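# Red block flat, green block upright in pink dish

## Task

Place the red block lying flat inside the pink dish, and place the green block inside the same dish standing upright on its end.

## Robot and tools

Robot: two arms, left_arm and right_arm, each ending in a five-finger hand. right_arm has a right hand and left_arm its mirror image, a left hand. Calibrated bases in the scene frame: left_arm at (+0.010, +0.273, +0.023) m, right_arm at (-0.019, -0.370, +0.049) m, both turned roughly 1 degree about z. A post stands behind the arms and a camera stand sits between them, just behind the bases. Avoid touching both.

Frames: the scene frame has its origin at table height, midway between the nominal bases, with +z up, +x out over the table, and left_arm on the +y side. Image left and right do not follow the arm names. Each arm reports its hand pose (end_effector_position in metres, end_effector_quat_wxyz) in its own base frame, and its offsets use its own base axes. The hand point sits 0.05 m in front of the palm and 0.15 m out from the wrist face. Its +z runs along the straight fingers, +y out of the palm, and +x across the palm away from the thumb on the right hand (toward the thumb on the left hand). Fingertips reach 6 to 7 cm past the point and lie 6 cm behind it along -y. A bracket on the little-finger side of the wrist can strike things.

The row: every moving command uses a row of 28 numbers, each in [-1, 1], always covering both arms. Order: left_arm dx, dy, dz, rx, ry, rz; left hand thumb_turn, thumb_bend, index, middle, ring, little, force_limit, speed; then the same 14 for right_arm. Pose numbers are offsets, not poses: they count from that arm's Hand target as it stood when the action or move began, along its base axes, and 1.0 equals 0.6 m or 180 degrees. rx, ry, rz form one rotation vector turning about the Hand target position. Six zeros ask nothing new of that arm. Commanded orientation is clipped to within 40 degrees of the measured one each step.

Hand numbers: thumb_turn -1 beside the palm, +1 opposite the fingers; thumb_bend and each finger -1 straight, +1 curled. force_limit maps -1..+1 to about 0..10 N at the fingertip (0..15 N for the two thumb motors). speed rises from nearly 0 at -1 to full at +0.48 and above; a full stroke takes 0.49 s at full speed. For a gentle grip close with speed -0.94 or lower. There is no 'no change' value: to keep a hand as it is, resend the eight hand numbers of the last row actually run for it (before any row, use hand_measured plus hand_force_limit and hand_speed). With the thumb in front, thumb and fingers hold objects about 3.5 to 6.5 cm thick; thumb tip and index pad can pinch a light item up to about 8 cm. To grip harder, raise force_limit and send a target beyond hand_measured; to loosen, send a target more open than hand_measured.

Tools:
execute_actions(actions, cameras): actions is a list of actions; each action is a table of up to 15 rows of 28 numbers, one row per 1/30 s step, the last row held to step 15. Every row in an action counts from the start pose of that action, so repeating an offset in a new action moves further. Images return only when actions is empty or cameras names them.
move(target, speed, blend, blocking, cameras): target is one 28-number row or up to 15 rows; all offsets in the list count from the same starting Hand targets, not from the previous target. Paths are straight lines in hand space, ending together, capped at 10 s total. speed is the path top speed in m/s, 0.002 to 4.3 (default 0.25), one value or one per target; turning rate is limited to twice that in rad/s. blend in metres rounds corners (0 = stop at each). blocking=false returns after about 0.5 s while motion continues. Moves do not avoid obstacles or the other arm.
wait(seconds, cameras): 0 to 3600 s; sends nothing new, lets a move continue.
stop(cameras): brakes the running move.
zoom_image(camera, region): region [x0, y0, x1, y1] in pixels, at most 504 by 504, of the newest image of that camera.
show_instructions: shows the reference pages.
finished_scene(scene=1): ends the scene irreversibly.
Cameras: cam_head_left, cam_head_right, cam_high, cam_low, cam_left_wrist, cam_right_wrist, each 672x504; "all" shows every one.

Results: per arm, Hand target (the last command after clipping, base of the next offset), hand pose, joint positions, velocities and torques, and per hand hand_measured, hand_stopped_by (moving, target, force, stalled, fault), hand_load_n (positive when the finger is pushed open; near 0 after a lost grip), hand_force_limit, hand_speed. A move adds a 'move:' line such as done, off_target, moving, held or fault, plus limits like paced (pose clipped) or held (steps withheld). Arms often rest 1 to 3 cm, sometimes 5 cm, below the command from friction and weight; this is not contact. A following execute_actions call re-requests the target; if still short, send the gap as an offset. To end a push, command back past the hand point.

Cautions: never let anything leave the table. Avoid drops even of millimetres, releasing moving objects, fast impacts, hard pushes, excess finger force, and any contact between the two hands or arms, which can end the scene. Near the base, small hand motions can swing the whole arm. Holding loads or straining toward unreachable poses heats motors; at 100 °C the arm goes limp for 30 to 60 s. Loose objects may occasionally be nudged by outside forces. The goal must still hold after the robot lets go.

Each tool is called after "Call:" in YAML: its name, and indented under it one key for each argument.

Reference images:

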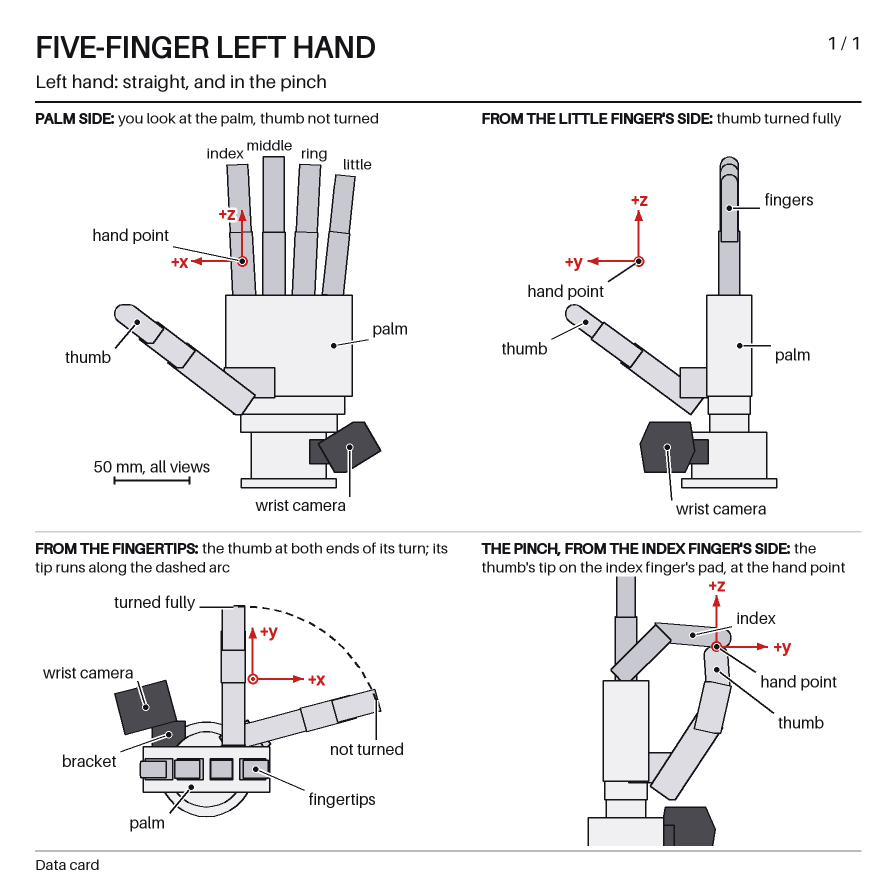

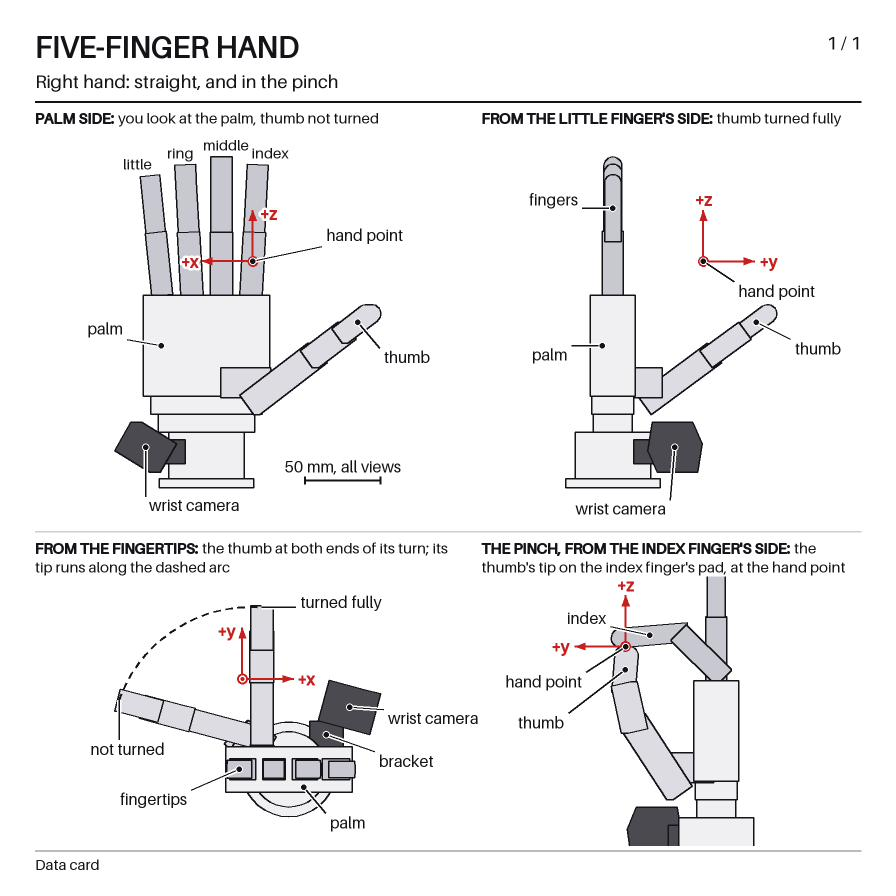

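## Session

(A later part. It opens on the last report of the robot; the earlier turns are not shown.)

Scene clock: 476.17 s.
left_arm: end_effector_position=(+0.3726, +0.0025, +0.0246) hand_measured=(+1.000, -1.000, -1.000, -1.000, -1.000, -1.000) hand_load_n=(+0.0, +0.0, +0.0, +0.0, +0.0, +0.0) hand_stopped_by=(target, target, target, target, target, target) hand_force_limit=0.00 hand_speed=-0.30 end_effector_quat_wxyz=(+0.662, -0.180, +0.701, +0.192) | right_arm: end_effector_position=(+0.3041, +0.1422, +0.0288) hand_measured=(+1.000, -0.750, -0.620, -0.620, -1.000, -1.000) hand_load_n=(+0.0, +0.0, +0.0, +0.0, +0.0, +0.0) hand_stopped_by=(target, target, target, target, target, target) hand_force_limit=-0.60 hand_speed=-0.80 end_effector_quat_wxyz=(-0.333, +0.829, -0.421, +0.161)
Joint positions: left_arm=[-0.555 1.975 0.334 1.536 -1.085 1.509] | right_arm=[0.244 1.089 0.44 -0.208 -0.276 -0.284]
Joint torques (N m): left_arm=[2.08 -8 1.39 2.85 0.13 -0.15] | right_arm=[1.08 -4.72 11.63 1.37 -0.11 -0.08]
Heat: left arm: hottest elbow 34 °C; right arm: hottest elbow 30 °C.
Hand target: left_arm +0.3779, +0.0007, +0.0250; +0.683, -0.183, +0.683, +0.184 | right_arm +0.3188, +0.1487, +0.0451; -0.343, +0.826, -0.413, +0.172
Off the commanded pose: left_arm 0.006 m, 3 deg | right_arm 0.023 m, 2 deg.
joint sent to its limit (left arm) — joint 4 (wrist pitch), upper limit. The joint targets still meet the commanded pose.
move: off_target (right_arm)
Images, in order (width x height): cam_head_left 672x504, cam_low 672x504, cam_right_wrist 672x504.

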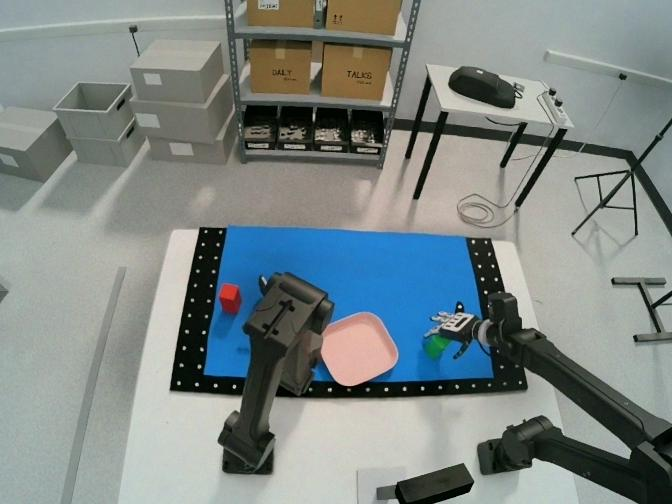

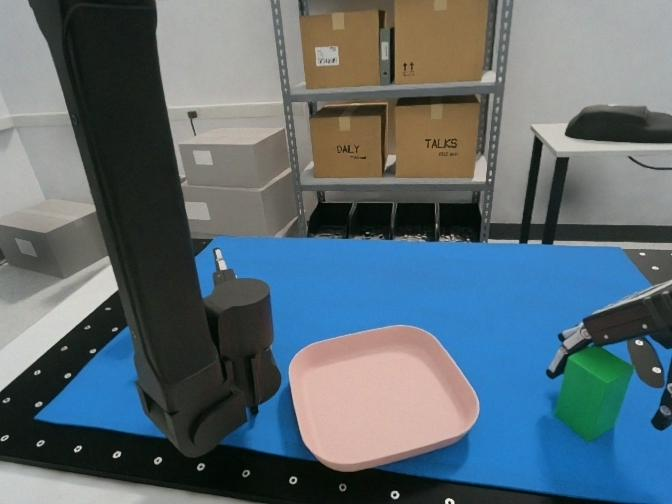

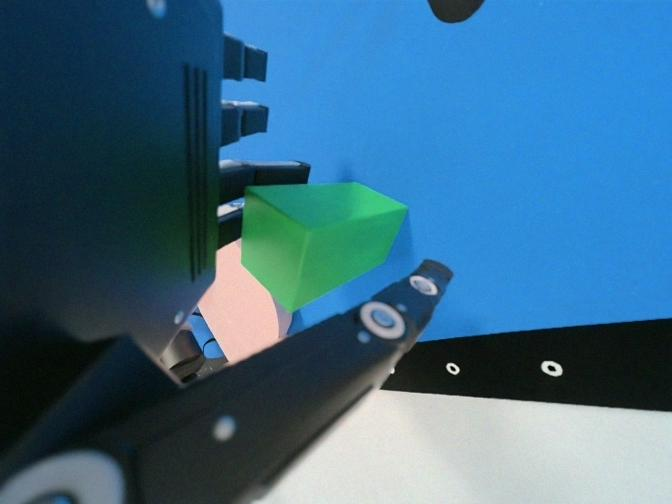

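Call:
execute_actions:
  actions: []
  cameras: ["cam_low","cam_head_left"]

Call:
zoom_image:
  camera: "cam_low"
  region: [472, 270, 672, 470]

Call:
zoom_image:
  camera: "cam_head_left"
  region: [380, 270, 520, 400]

Scene clock: 492.87 s.
left_arm: end_effector_position=(+0.3726, +0.0025, +0.0246) hand_measured=(+1.000, -1.000, -1.000, -1.000, -1.000, -1.000) hand_load_n=(+0.5, -0.5, +0.0, +0.0, +0.0, +0.0) hand_stopped_by=(target, target, target, target, target, target) hand_force_limit=0.00 hand_speed=-0.30 end_effector_quat_wxyz=(+0.662, -0.180, +0.701, +0.192) | right_arm: end_effector_position=(+0.3041, +0.1422, +0.0288) hand_measured=(+1.000, -0.750, -0.620, -0.620, -1.000, -1.000) hand_load_n=(+0.0, -0.5, +0.0, +0.0, +0.0, +0.0) hand_stopped_by=(target, target, target, target, target, target) hand_force_limit=-0.60 hand_speed=-0.80 end_effector_quat_wxyz=(-0.333, +0.829, -0.421, +0.161)
Joint positions: left_arm=[-0.555 1.975 0.334 1.536 -1.085 1.509] | right_arm=[0.244 1.089 0.44 -0.208 -0.276 -0.284]
Joint velocities: within noise
Joint torques (N m): left_arm=[1.49 -8.35 1.37 2.88 0.16 -0.15] | right_arm=[0.91 -4.78 11.63 1.28 -0.11 -0.08]
Motor temperatures (°C): left_arm=[28 31 34 25 30 26] | right_arm=[27 26 31 26 26 27]
Heat: left arm: hottest elbow 34 °C; right arm: hottest elbow 31 °C.
Hand target: left_arm +0.3779, +0.0007, +0.0250; +0.683, -0.183, +0.683, +0.184 | right_arm +0.3188, +0.1487, +0.0451; -0.343, +0.826, -0.413, +0.172
Off the commanded pose: left_arm 0.006 m, 3 deg | right_arm 0.023 m, 2 deg.
Images, in order (width x height): cam_head_left 672x504, cam_low 672x504.

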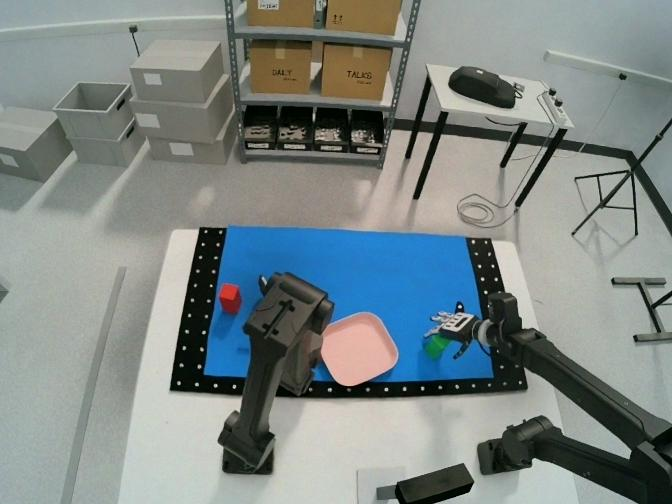

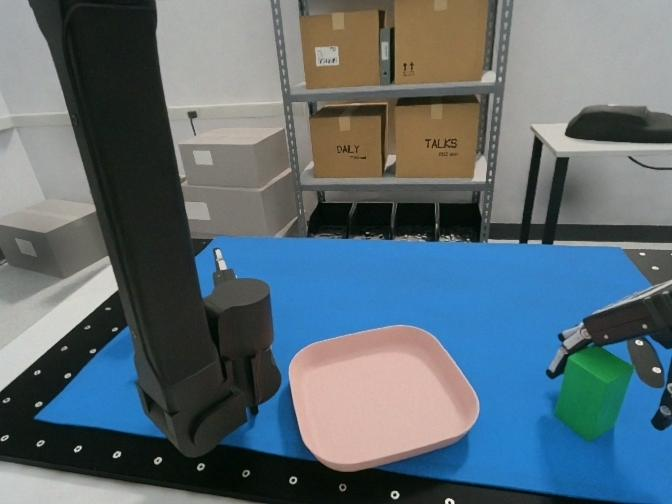

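Scaled by 2.520.

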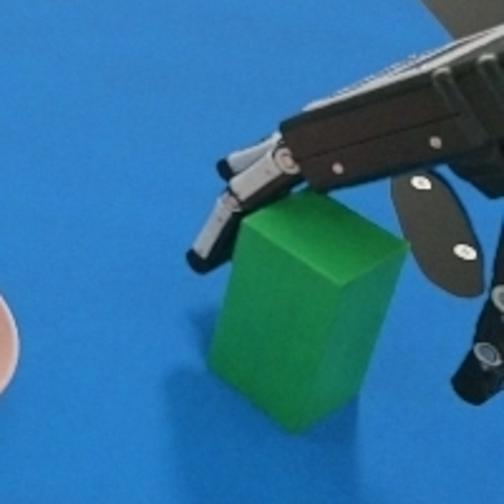

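Scaled by 3.600.

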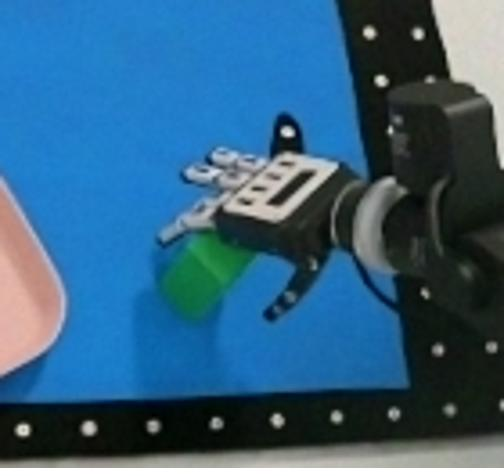

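Call:
zoom_image:
  camera: "cam_head_left"
  region: [415, 295, 485, 365]

Call:
wait:
  seconds: 0
  cameras: ["cam_head_right","cam_high","cam_right_wrist"]

Scaled by 7.200.

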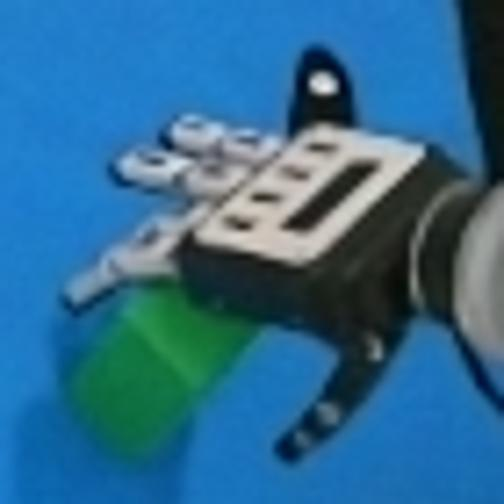

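Scene clock: 516.00 s.
left_arm: end_effector_position=(+0.3726, +0.0025, +0.0246) hand_measured=(+1.000, -1.000, -1.000, -1.000, -1.000, -1.000) hand_load_n=(+0.0, +0.0, +0.0, +0.0, +0.0, +0.0) hand_stopped_by=(target, target, target, target, target, target) hand_force_limit=0.00 hand_speed=-0.30 end_effector_quat_wxyz=(+0.662, -0.180, +0.701, +0.192) | right_arm: end_effector_position=(+0.3041, +0.1422, +0.0288) hand_measured=(+1.000, -0.750, -0.620, -0.620, -1.000, -1.000) hand_load_n=(+0.0, +0.5, +0.0, +0.0, +0.0, +0.0) hand_stopped_by=(target, target, target, target, target, target) hand_force_limit=-0.60 hand_speed=-0.80 end_effector_quat_wxyz=(-0.333, +0.829, -0.421, +0.161)
Joint positions: left_arm=[-0.555 1.975 0.334 1.536 -1.085 1.509] | right_arm=[0.244 1.089 0.44 -0.208 -0.276 -0.284]
Joint torques (N m): left_arm=[1.9 -8.29 1.33 2.85 0.14 -0.11] | right_arm=[0.91 -4.78 11.63 1.44 -0.11 -0.09]
Heat: left arm: hottest elbow 34 °C; right arm: hottest elbow 32 °C.
Hand target: left_arm +0.3779, +0.0007, +0.0250; +0.683, -0.183, +0.683, +0.184 | right_arm +0.3188, +0.1487, +0.0451; -0.343, +0.826, -0.413, +0.172
Off the commanded pose: left_arm 0.006 m, 3 deg | right_arm 0.023 m, 2 deg.

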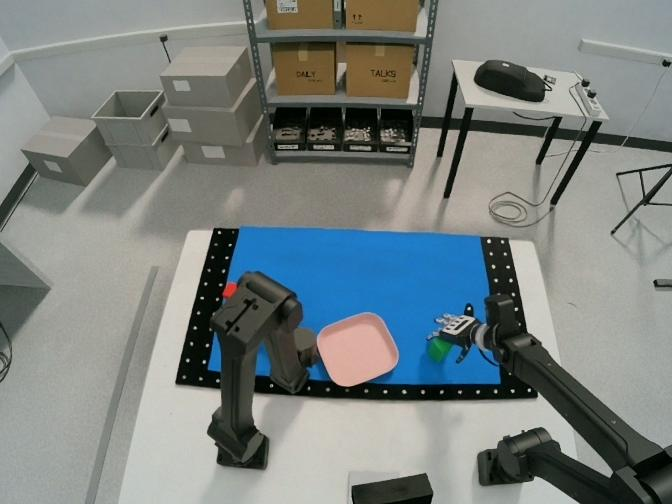

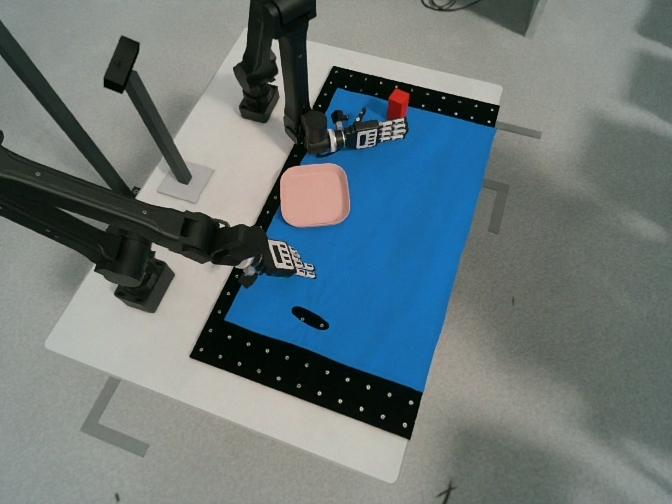

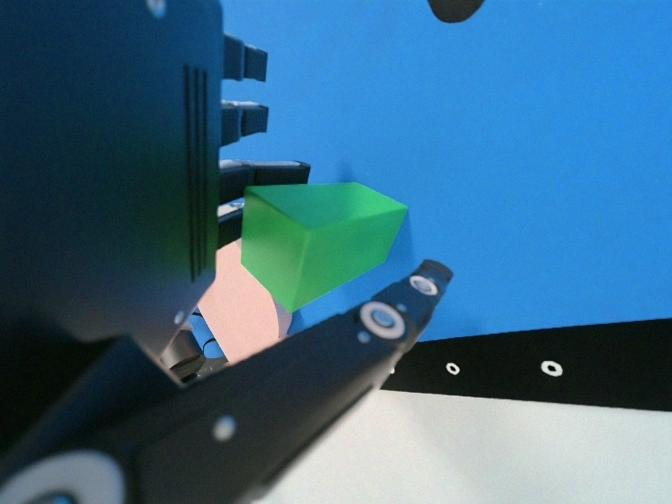

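Call:
execute_actions:
  actions:
    - [[0,0,0,0,0,0,1,-1,-1,-1,-1,-1,0,-0.3,0,0,0.01,0,0,0,1,-0.75,-0.9,-0.9,-1,-1,-0.6,-0.5]]

Scene clock: 615.40 s.
left_arm: end_effector_position=(+0.3726, +0.0025, +0.0246) hand_measured=(+1.000, -1.000, -1.000, -1.000, -1.000, -1.000) hand_load_n=(+0.5, +0.0, +0.0, +0.0, +0.0, +0.0) hand_stopped_by=(target, target, target, target, target, target) hand_force_limit=0.00 hand_speed=-0.30 end_effector_quat_wxyz=(+0.662, -0.180, +0.701, +0.192) | right_arm: end_effector_position=(+0.3039, +0.1422, +0.0340) hand_measured=(+1.000, -0.750, -0.900, -0.900, -1.000, -1.000) hand_load_n=(+0.0, +0.0, +0.0, +0.0, +0.0, +0.0) hand_stopped_by=(target, target, target, target, target, target) hand_force_limit=-0.60 hand_speed=-0.50 end_effector_quat_wxyz=(-0.332, +0.829, -0.421, +0.160)
Joint positions: left_arm=[-0.555 1.975 0.334 1.536 -1.085 1.509] | right_arm=[0.244 1.075 0.449 -0.232 -0.276 -0.284]
Joint torques (N m): left_arm=[1.9 -8.35 1.42 2.58 0.16 -0.14] | right_arm=[0.91 -4.6 11.85 1.4 -0.13 -0.09]
Heat: left arm: hottest elbow 34 °C; right arm: hottest elbow 35 °C.
Hand target: left_arm +0.3779, +0.0007, +0.0250; +0.683, -0.183, +0.683, +0.184 | right_arm +0.3188, +0.1488, +0.0511; -0.343, +0.826, -0.413, +0.172
Off the commanded pose: left_arm 0.006 m, 3 deg | right_arm 0.024 m, 2 deg.
joint sent to its limit (left arm) — joint 4 (wrist pitch), upper limit. The joint targets still meet the commanded pose.

Call:
move:
  target: [0,0,0,0,0,0,1,-1,-1,-1,-1,-1,0,-0.3,0.01,0.01,0.06,0,0,0,1,-0.75,-0.9,-0.9,-1,-1,-0.6,-0.5]
  speed: 0.12

Scene clock: 619.57 s.
left_arm: end_effector_position=(+0.3726, +0.0025, +0.0246) hand_measured=(+1.000, -1.000, -1.000, -1.000, -1.000, -1.000) hand_load_n=(+0.5, +0.0, +0.0, +0.0, +0.0, +0.0) hand_stopped_by=(target, target, target, target, target, target) hand_force_limit=0.00 hand_speed=-0.30 end_effector_quat_wxyz=(+0.662, -0.180, +0.701, +0.192) | right_arm: end_effector_position=(+0.3146, +0.1474, +0.0722) hand_measured=(+1.000, -0.750, -0.900, -0.900, -1.000, -1.000) hand_load_n=(+0.0, +0.0, +0.0, +0.0, +0.0, +0.0) hand_stopped_by=(target, target, target, target, target, target) hand_force_limit=-0.60 hand_speed=-0.50 end_effector_quat_wxyz=(-0.334, +0.829, -0.416, +0.166)
Joint positions: left_arm=[-0.555 1.975 0.334 1.536 -1.085 1.509] | right_arm=[0.256 1.024 0.534 -0.354 -0.266 -0.284]
Joint torques (N m): left_arm=[1.9 -8.53 1.43 2.97 0.15 -0.14] | right_arm=[1.67 -4.25 12.21 1.36 -0.12 0.05]
Motor temperatures (°C): left_arm=[28 31 34 25 29 26] | right_arm=[27 26 36 26 26 26]
Heat: left arm: hottest elbow 34 °C; right arm: hottest elbow 36 °C.
Hand target: left_arm +0.3779, +0.0007, +0.0250; +0.683, -0.183, +0.683, +0.184 | right_arm +0.3249, +0.1549, +0.0873; -0.343, +0.826, -0.413, +0.172
Off the commanded pose: left_arm 0.006 m, 3 deg | right_arm 0.020 m, 1 deg.
joint sent to its limit (left arm) — joint 4 (wrist pitch), upper limit. The joint targets still meet the commanded pose.
move: off_target (right_arm)

Call:
move:
  target: [0,0,0,0,0,0,1,-1,-1,-1,-1,-1,0,-0.3,-0.003,0,-0.05,0,0,0,1,-0.75,-0.9,-0.9,-1,-1,-0.6,-0.5]
  speed: 0.08
  cameras: ["cam_right_wrist","cam_low","cam_head_left"]

Call:
zoom_image:
  camera: "cam_low"
  region: [472, 250, 672, 450]

Call:
zoom_image:
  camera: "cam_head_left"
  region: [415, 295, 485, 365]

Scene clock: 625.03 s.
left_arm: end_effector_position=(+0.3726, +0.0025, +0.0246) hand_measured=(+1.000, -1.000, -1.000, -1.000, -1.000, -1.000) hand_load_n=(+0.0, +0.0, +0.0, -0.5, +0.0, +0.0) hand_stopped_by=(target, target, target, target, target, target) hand_force_limit=0.00 hand_speed=-0.30 end_effector_quat_wxyz=(+0.662, -0.180, +0.701, +0.192) | right_arm: end_effector_position=(+0.3252, +0.1501, +0.0611) hand_measured=(+1.000, -0.750, -0.900, -0.900, -1.000, -1.000) hand_load_n=(+0.0, +0.0, +0.0, +0.0, +0.0, +0.0) hand_stopped_by=(target, target, target, target, target, target) hand_force_limit=-0.60 hand_speed=-0.50 end_effector_quat_wxyz=(-0.342, +0.826, -0.412, +0.175)
Joint positions: left_arm=[-0.555 1.975 0.334 1.536 -1.085 1.509] | right_arm=[0.257 1.07 0.518 -0.267 -0.264 -0.284]
Joint torques (N m): left_arm=[1.61 -8.41 1.48 2.86 0.12 -0.12] | right_arm=[1.2 -4.13 8.35 2.4 -0.1 0.05]
Heat: left arm: hottest elbow 33 °C; right arm: hottest elbow 37 °C.
Hand target: left_arm +0.3779, +0.0007, +0.0250; +0.683, -0.183, +0.683, +0.184 | right_arm +0.3231, +0.1548, +0.0572; -0.343, +0.826, -0.413, +0.172
Off the commanded pose: left_arm 0.006 m, 3 deg | right_arm 0.006 m, 0 deg.
joint sent to its limit (left arm) — joint 4 (wrist pitch), upper limit. The joint targets still meet the commanded pose.
move: done
Images, in order (width x height): cam_head_left 672x504, cam_low 672x504, cam_right_wrist 672x504.

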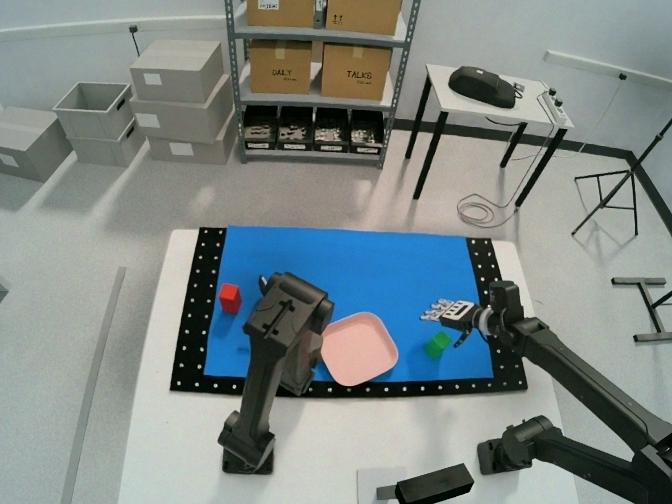

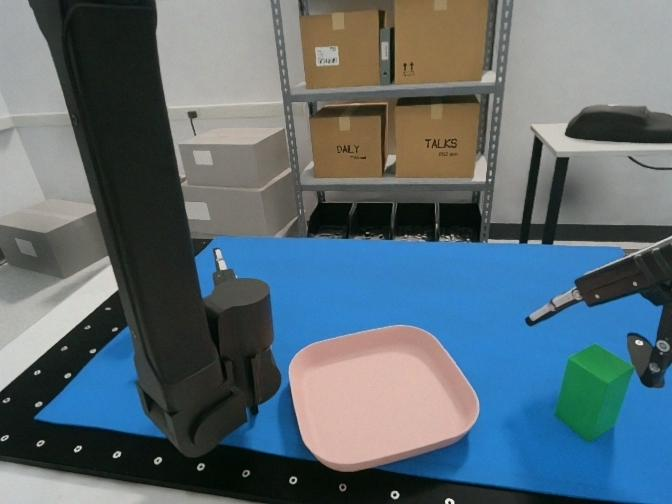

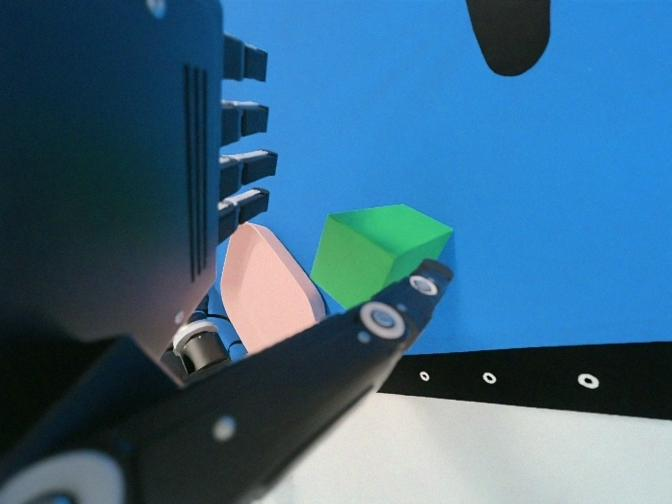

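Scaled by 2.520.

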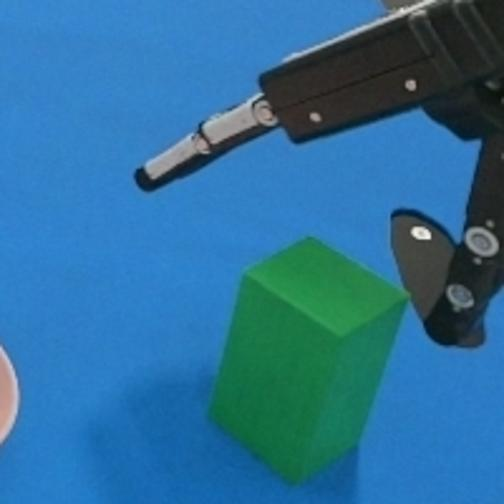

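Scaled by 7.200.

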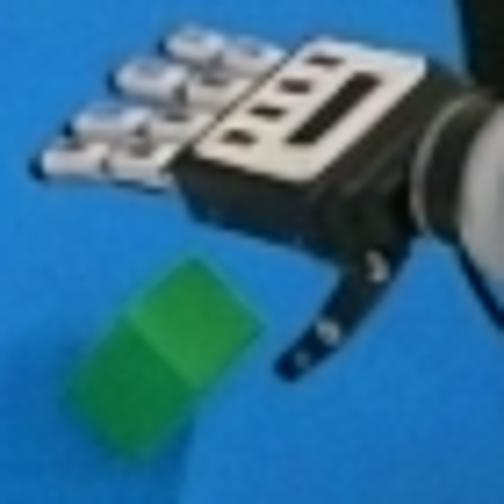

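Call:
move:
  target: [0,0,0,0,0,0,1,-1,-1,-1,-1,-1,0,-0.3,-0.032,0.002,-0.035,0,0,0,1,-0.75,-0.9,-0.9,-1,-1,-0.6,-0.5]
  speed: 0.08

Scene clock: 663.70 s.
left_arm: end_effector_position=(+0.3726, +0.0025, +0.0246) hand_measured=(+1.000, -1.000, -1.000, -1.000, -1.000, -1.000) hand_load_n=(+0.5, +0.0, +0.0, +0.0, +0.0, +0.0) hand_stopped_by=(target, target, target, target, target, target) hand_force_limit=0.00 hand_speed=-0.30 end_effector_quat_wxyz=(+0.662, -0.180, +0.701, +0.192) | right_arm: end_effector_position=(+0.3045, +0.1513, +0.0349) hand_measured=(+1.000, -0.750, -0.900, -0.900, -1.000, -1.000) hand_load_n=(+0.0, +0.0, +0.0, +0.0, +0.0, -0.5) hand_stopped_by=(target, target, target, target, target, target) hand_force_limit=-0.60 hand_speed=-0.50 end_effector_quat_wxyz=(-0.337, +0.829, -0.413, +0.171)
Joint positions: left_arm=[-0.555 1.975 0.334 1.536 -1.085 1.509] | right_arm=[0.282 1.07 0.441 -0.2 -0.247 -0.267]
Joint torques (N m): left_arm=[2.49 -8.59 1.31 2.76 0.15 -0.13] | right_arm=[1.26 -4.89 7.91 2.29 -0.1 0.08]
Heat: left arm: hottest elbow 33 °C; right arm: hottest elbow 35 °C.
Hand target: left_arm +0.3779, +0.0007, +0.0250; +0.683, -0.183, +0.683, +0.184 | right_arm +0.3039, +0.1560, +0.0362; -0.343, +0.826, -0.413, +0.172
Off the commanded pose: left_arm 0.006 m, 3 deg | right_arm 0.005 m, 1 deg.
joint sent to its limit (left arm) — joint 4 (wrist pitch), upper limit. The joint targets still meet the commanded pose.
move: done

Call:
wait:
  seconds: 0
  cameras: ["cam_right_wrist","cam_low","cam_head_left"]

Call:
zoom_image:
  camera: "cam_low"
  region: [472, 250, 672, 450]

Call:
zoom_image:
  camera: "cam_head_left"
  region: [415, 295, 485, 365]

Scene clock: 667.57 s.
left_arm: end_effector_position=(+0.3726, +0.0025, +0.0246) hand_measured=(+1.000, -1.000, -1.000, -1.000, -1.000, -1.000) hand_load_n=(+0.5, +0.0, +0.0, +0.5, +0.0, +0.0) hand_stopped_by=(target, target, target, target, target, target) hand_force_limit=0.00 hand_speed=-0.30 end_effector_quat_wxyz=(+0.662, -0.180, +0.701, +0.192) | right_arm: end_effector_position=(+0.3044, +0.1513, +0.0350) hand_measured=(+1.000, -0.750, -0.900, -0.900, -1.000, -1.000) hand_load_n=(+0.0, +0.0, +0.0, +0.0, +0.0, +0.0) hand_stopped_by=(target, target, target, target, target, target) hand_force_limit=-0.60 hand_speed=-0.50 end_effector_quat_wxyz=(-0.337, +0.829, -0.413, +0.170)
Joint positions: left_arm=[-0.555 1.975 0.334 1.536 -1.085 1.509] | right_arm=[0.282 1.07 0.441 -0.2 -0.247 -0.267]
Joint torques (N m): left_arm=[2.37 -8.23 1.36 2.86 0.15 -0.12] | right_arm=[1.44 -4.84 7.88 2.36 -0.09 0.06]
Heat: left arm: hottest elbow 33 °C; right arm: hottest elbow 34 °C.
Hand target: left_arm +0.3779, +0.0007, +0.0250; +0.683, -0.183, +0.683, +0.184 | right_arm +0.3039, +0.1560, +0.0362; -0.343, +0.826, -0.413, +0.172
Off the commanded pose: left_arm 0.006 m, 3 deg | right_arm 0.005 m, 1 deg.
Images, in order (width x height): cam_head_left 672x504, cam_low 672x504, cam_right_wrist 672x504.

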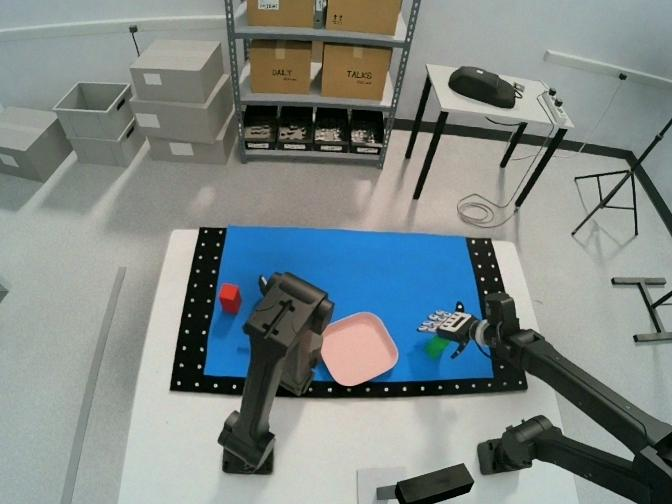

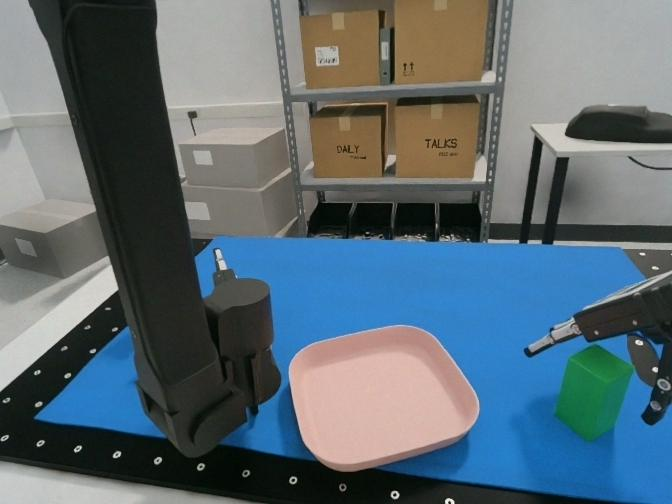

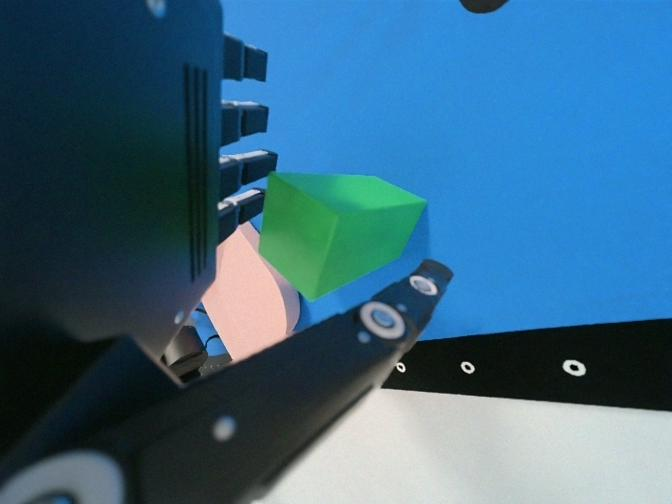

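Scaled by 2.520.

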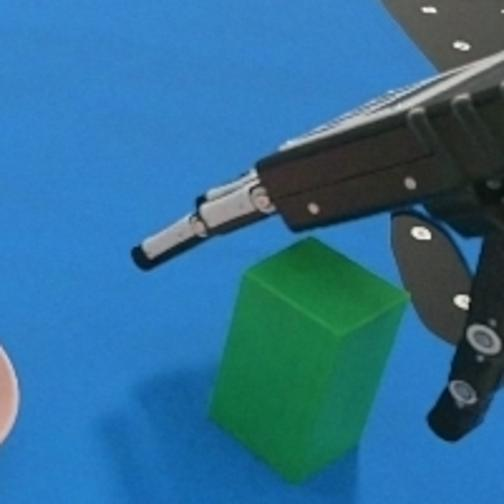

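Scaled by 7.200.

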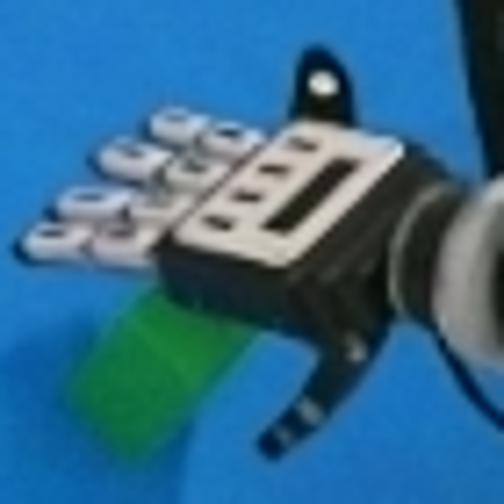

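Call:
execute_actions:
  actions:
    - [[0,0,0,0,0,0,1,-1,-1,-1,-1,-1,0,-0.3,0,0.002,-0.015,0,0,0,1,-0.75,-0.8,-0.8,-1,-1,-0.4,-0.8]]

Scene clock: 674.97 s.
left_arm: end_effector_position=(+0.3726, +0.0025, +0.0246) hand_measured=(+1.000, -1.000, -1.000, -1.000, -1.000, -1.000) hand_load_n=(+0.0, +0.0, +0.0, +0.0, +0.0, +0.0) hand_stopped_by=(target, target, target, target, target, target) hand_force_limit=0.00 hand_speed=-0.30 end_effector_quat_wxyz=(+0.662, -0.180, +0.701, +0.192) | right_arm: end_effector_position=(+0.3070, +0.1530, +0.0316) hand_measured=(+1.000, -0.750, -0.800, -0.800, -1.000, -1.000) hand_load_n=(+0.0, +0.0, -0.5, +0.0, +0.0, +0.0) hand_stopped_by=(target, target, target, target, target, target) hand_force_limit=-0.40 hand_speed=-0.80 end_effector_quat_wxyz=(-0.342, +0.826, -0.411, +0.176)
Joint positions: left_arm=[-0.555 1.975 0.334 1.536 -1.085 1.509] | right_arm=[0.286 1.081 0.43 -0.16 -0.244 -0.264]
Joint torques (N m): left_arm=[2.14 -8.88 1.39 2.93 0.17 -0.15] | right_arm=[1.55 -3.43 7.53 2.36 -0.1 0.08]
Heat: left arm: hottest elbow 33 °C; right arm: hottest elbow 34 °C.
Hand target: left_arm +0.3779, +0.0007, +0.0250; +0.683, -0.183, +0.683, +0.184 | right_arm +0.3038, +0.1573, +0.0272; -0.343, +0.826, -0.413, +0.172
Off the commanded pose: left_arm 0.006 m, 3 deg | right_arm 0.007 m, 1 deg.
joint sent to its limit (left arm) — joint 4 (wrist pitch), upper limit. The joint targets still meet the commanded pose.

Call:
execute_actions:
  actions:
    - [[0,0,0,0,0,0,1,-1,-1,-1,-1,-1,0,-0.3,0,0,0,0,0,0,1,-0.5,-0.5,-0.5,-1,-1,-0.8,-0.85]]
  cameras: ["cam_right_wrist","cam_low","cam_head_left"]

Call:
zoom_image:
  camera: "cam_low"
  region: [502, 290, 672, 460]

Scene clock: 681.80 s.
left_arm: end_effector_position=(+0.3726, +0.0025, +0.0246) hand_measured=(+1.000, -1.000, -1.000, -1.000, -1.000, -1.000) hand_load_n=(+0.0, +0.0, +0.0, +0.5, +0.5, +0.0) hand_stopped_by=(target, target, target, target, target, target) hand_force_limit=0.00 hand_speed=-0.30 end_effector_quat_wxyz=(+0.662, -0.180, +0.701, +0.192) | right_arm: end_effector_position=(+0.3070, +0.1530, +0.0316) hand_measured=(+1.000, -0.500, -0.500, -0.500, -1.000, -1.000) hand_load_n=(+0.0, +0.0, +0.0, +0.0, +0.0, +0.0) hand_stopped_by=(target, target, target, target, target, target) hand_force_limit=-0.80 hand_speed=-0.85 end_effector_quat_wxyz=(-0.342, +0.826, -0.411, +0.176)
Joint positions: left_arm=[-0.555 1.975 0.334 1.536 -1.085 1.509] | right_arm=[0.286 1.081 0.43 -0.16 -0.244 -0.264]
Joint torques (N m): left_arm=[2.49 -8.7 1.42 2.78 0.15 -0.16] | right_arm=[1.38 -3.49 7.51 2.33 -0.11 0.07]
Heat: left arm: hottest elbow 33 °C; right arm: hottest elbow 33 °C.
Hand target: left_arm +0.3779, +0.0007, +0.0250; +0.683, -0.183, +0.683, +0.184 | right_arm +0.3038, +0.1572, +0.0272; -0.343, +0.826, -0.413, +0.172
Off the commanded pose: left_arm 0.006 m, 3 deg | right_arm 0.007 m, 1 deg.
joint sent to its limit (left arm) — joint 4 (wrist pitch), upper limit. The joint targets still meet the commanded pose.
Images, in order (width x height): cam_head_left 672x504, cam_low 672x504, cam_right_wrist 672x504.

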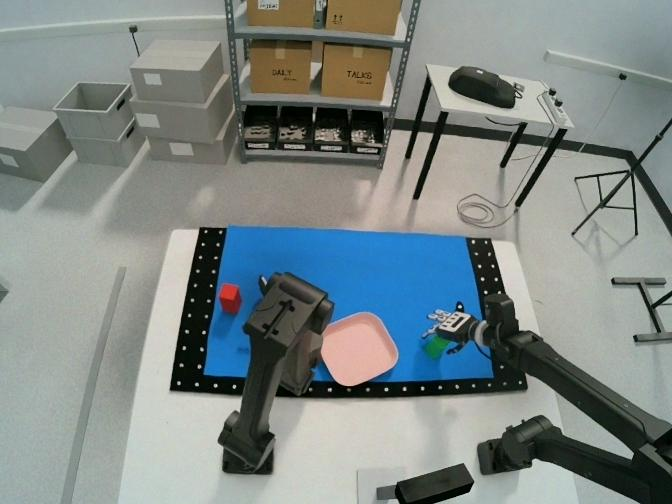

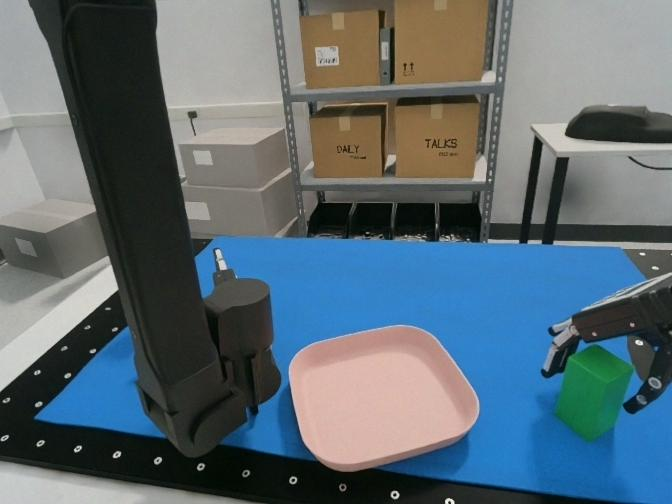

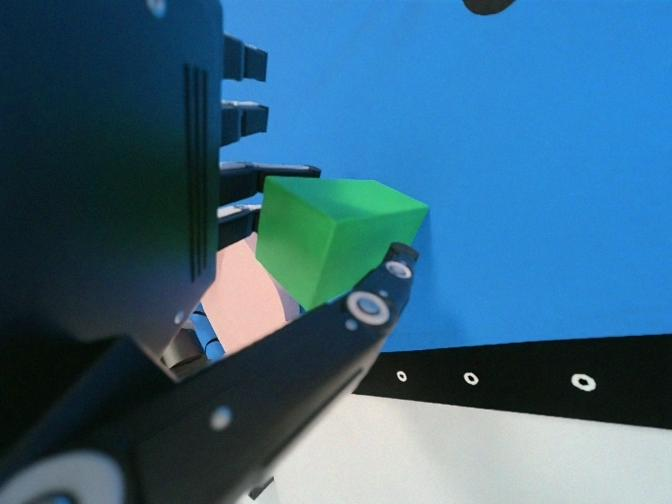

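Scaled by 2.965.

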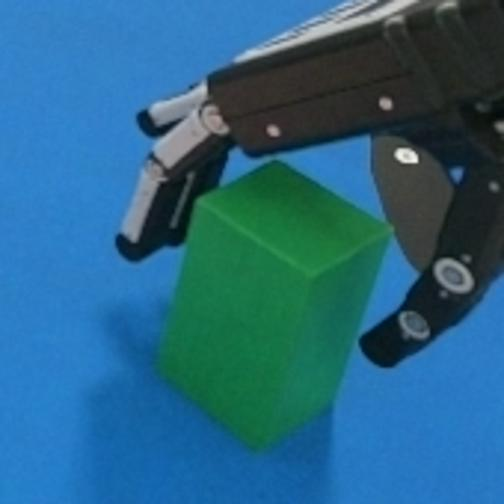

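Call:
execute_actions:
  actions:
    - [[0,0,0,0,0,0,1,-1,-1,-1,-1,-1,0,-0.3,0,0,0,0,0,0,1,-0.38,-0.42,-0.42,-1,-1,-0.8,-0.9]]
  cameras: ["cam_right_wrist","cam_low"]

Call:
zoom_image:
  camera: "cam_low"
  region: [502, 290, 672, 460]

Scene clock: 698.73 s.
left_arm: end_effector_position=(+0.3726, +0.0025, +0.0246) hand_measured=(+1.000, -1.000, -1.000, -1.000, -1.000, -1.000) hand_load_n=(+0.5, +0.0, +0.0, +0.0, +0.0, +0.0) hand_stopped_by=(target, target, target, target, target, target) hand_force_limit=0.00 hand_speed=-0.30 end_effector_quat_wxyz=(+0.662, -0.180, +0.701, +0.192) | right_arm: end_effector_position=(+0.3070, +0.1530, +0.0316) hand_measured=(+1.000, -0.380, -0.420, -0.420, -1.000, -1.000) hand_load_n=(+0.0, +0.0, +0.0, +0.0, +0.0, +0.0) hand_stopped_by=(target, target, target, target, target, target) hand_force_limit=-0.80 hand_speed=-0.90 end_effector_quat_wxyz=(-0.342, +0.826, -0.411, +0.176)
Joint positions: left_arm=[-0.555 1.975 0.334 1.536 -1.085 1.509] | right_arm=[0.286 1.081 0.43 -0.16 -0.244 -0.264]
Joint torques (N m): left_arm=[1.96 -8.88 1.42 2.8 0.11 -0.15] | right_arm=[1.44 -3.6 7.61 2.33 -0.07 0.06]
Heat: left arm: hottest elbow 33 °C; right arm: hottest elbow 32 °C.
Hand target: left_arm +0.3779, +0.0007, +0.0250; +0.683, -0.183, +0.683, +0.184 | right_arm +0.3038, +0.1572, +0.0272; -0.343, +0.826, -0.413, +0.172
Off the commanded pose: left_arm 0.006 m, 3 deg | right_arm 0.007 m, 1 deg.
joint sent to its limit (left arm) — joint 4 (wrist pitch), upper limit. The joint targets still meet the commanded pose.
Images, in order (width x height): cam_low 672x504, cam_right_wrist 672x504.

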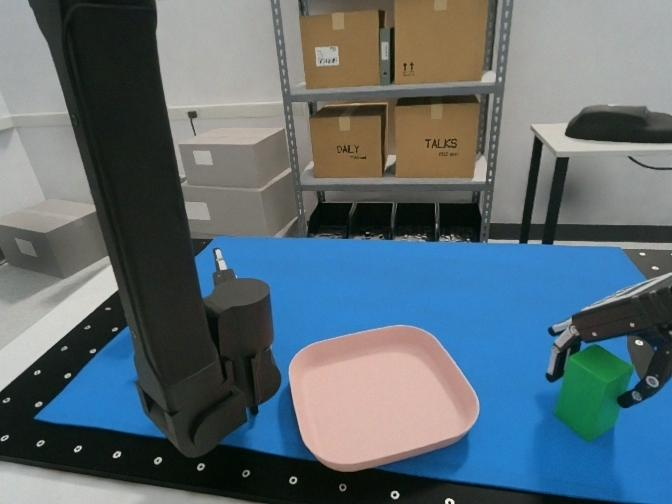

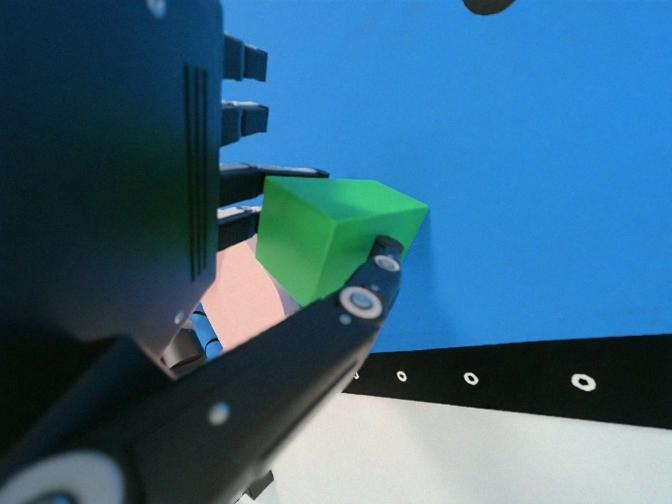

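Scaled by 2.965.

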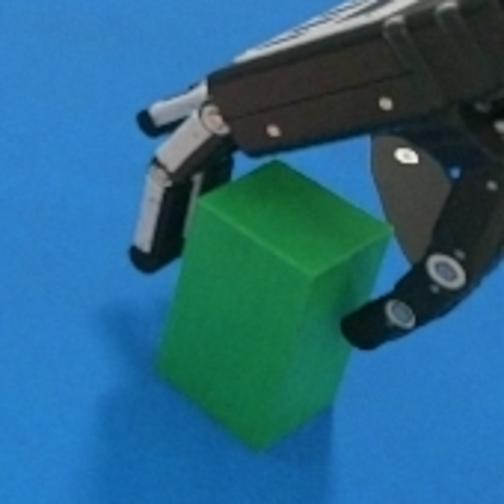

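Call:
execute_actions:
  actions:
    - [[0,0,0,0,0,0,1,-1,-1,-1,-1,-1,0,-0.3,0,0,0,0,0,0,1,-0.2,-0.25,-0.25,-1,-1,-0.5,-0.94]]

Call:
wait:
  seconds: 2
  cameras: ["cam_right_wrist","cam_low"]

Call:
zoom_image:
  camera: "cam_low"
  region: [502, 290, 672, 460]

Scene clock: 704.00 s.
left_arm: end_effector_position=(+0.3726, +0.0025, +0.0246) hand_measured=(+1.000, -1.000, -1.000, -1.000, -1.000, -1.000) hand_load_n=(+0.5, +0.0, +0.0, -0.5, +0.0, +0.0) hand_stopped_by=(target, target, target, target, target, target) hand_force_limit=0.00 hand_speed=-0.30 end_effector_quat_wxyz=(+0.662, -0.180, +0.701, +0.192) | right_arm: end_effector_position=(+0.3070, +0.1530, +0.0316) hand_measured=(+1.000, -0.314, -0.280, -0.292, -1.000, -1.000) hand_load_n=(-1.0, +4.5, +3.5, +3.5, +0.0, +0.0) hand_stopped_by=(target, force, force, force, target, target) hand_force_limit=-0.50 hand_speed=-0.94 end_effector_quat_wxyz=(-0.342, +0.826, -0.411, +0.176)
Joint positions: left_arm=[-0.555 1.975 0.334 1.536 -1.085 1.509] | right_arm=[0.286 1.081 0.43 -0.16 -0.244 -0.264]
Joint torques (N m): left_arm=[1.67 -8.29 1.29 2.76 0.13 -0.11] | right_arm=[1.38 -3.43 7.61 2.37 -0.1 0.08]
Heat: left arm: hottest elbow 33 °C; right arm: hottest elbow 32 °C.
Hand target: left_arm +0.3779, +0.0007, +0.0250; +0.683, -0.183, +0.683, +0.184 | right_arm +0.3039, +0.1572, +0.0272; -0.343, +0.826, -0.413, +0.172
Off the commanded pose: left_arm 0.006 m, 3 deg | right_arm 0.007 m, 1 deg.
joint sent to its limit (left arm) — joint 4 (wrist pitch), upper limit. The joint targets still meet the commanded pose.

Scene clock: 706.00 s.
left_arm: end_effector_position=(+0.3726, +0.0025, +0.0246) hand_measured=(+1.000, -1.000, -1.000, -1.000, -1.000, -1.000) hand_load_n=(+0.0, +0.0, +0.0, +0.0, +0.0, +0.0) hand_stopped_by=(target, target, target, target, target, target) hand_force_limit=0.00 hand_speed=-0.30 end_effector_quat_wxyz=(+0.662, -0.180, +0.701, +0.192) | right_arm: end_effector_position=(+0.3070, +0.1530, +0.0316) hand_measured=(+1.000, -0.314, -0.280, -0.292, -1.000, -1.000) hand_load_n=(-0.5, +4.5, +3.5, +3.0, +0.0, +0.0) hand_stopped_by=(target, force, force, force, target, target) hand_force_limit=-0.50 hand_speed=-0.94 end_effector_quat_wxyz=(-0.342, +0.826, -0.411, +0.176)
Joint positions: left_arm=[-0.555 1.975 0.334 1.536 -1.085 1.509] | right_arm=[0.286 1.081 0.43 -0.16 -0.244 -0.264]
Joint torques (N m): left_arm=[2.37 -9 1.32 2.81 0.15 -0.16] | right_arm=[1.44 -3.43 7.5 2.35 -0.11 0.07]
Heat: left arm: hottest elbow 33 °C; right arm: hottest elbow 32 °C.
Hand target: left_arm +0.3779, +0.0007, +0.0250; +0.683, -0.183, +0.683, +0.184 | right_arm +0.3039, +0.1572, +0.0272; -0.343, +0.826, -0.413, +0.172
Off the commanded pose: left_arm 0.006 m, 3 deg | right_arm 0.007 m, 1 deg.
wait: 2.00 s; at rest by 0.17 s
Images, in order (width x height): cam_low 672x504, cam_right_wrist 672x504.

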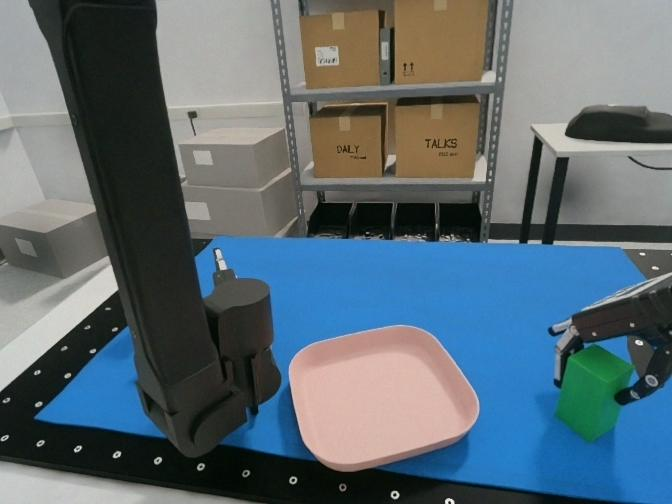

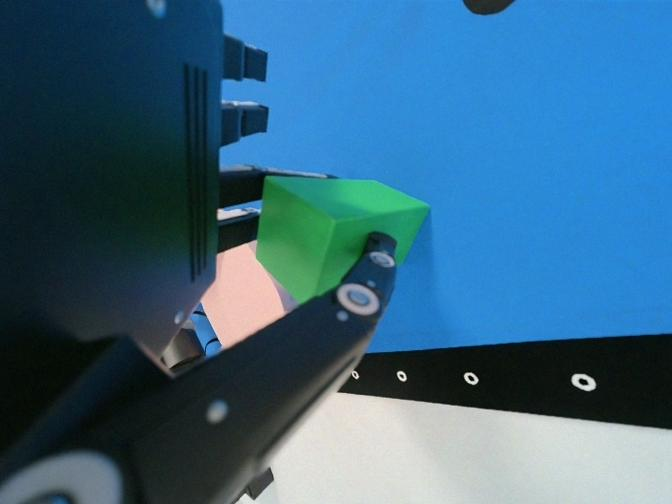

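Scaled by 2.965.

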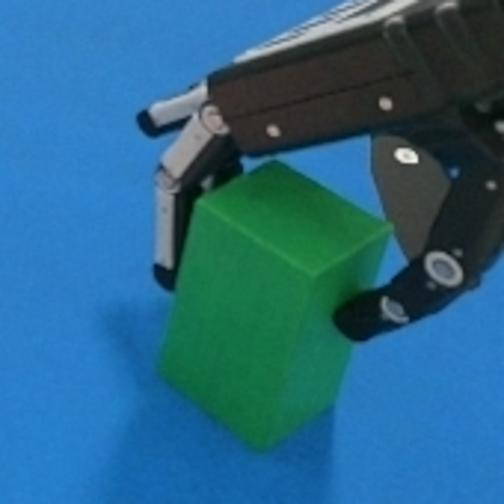

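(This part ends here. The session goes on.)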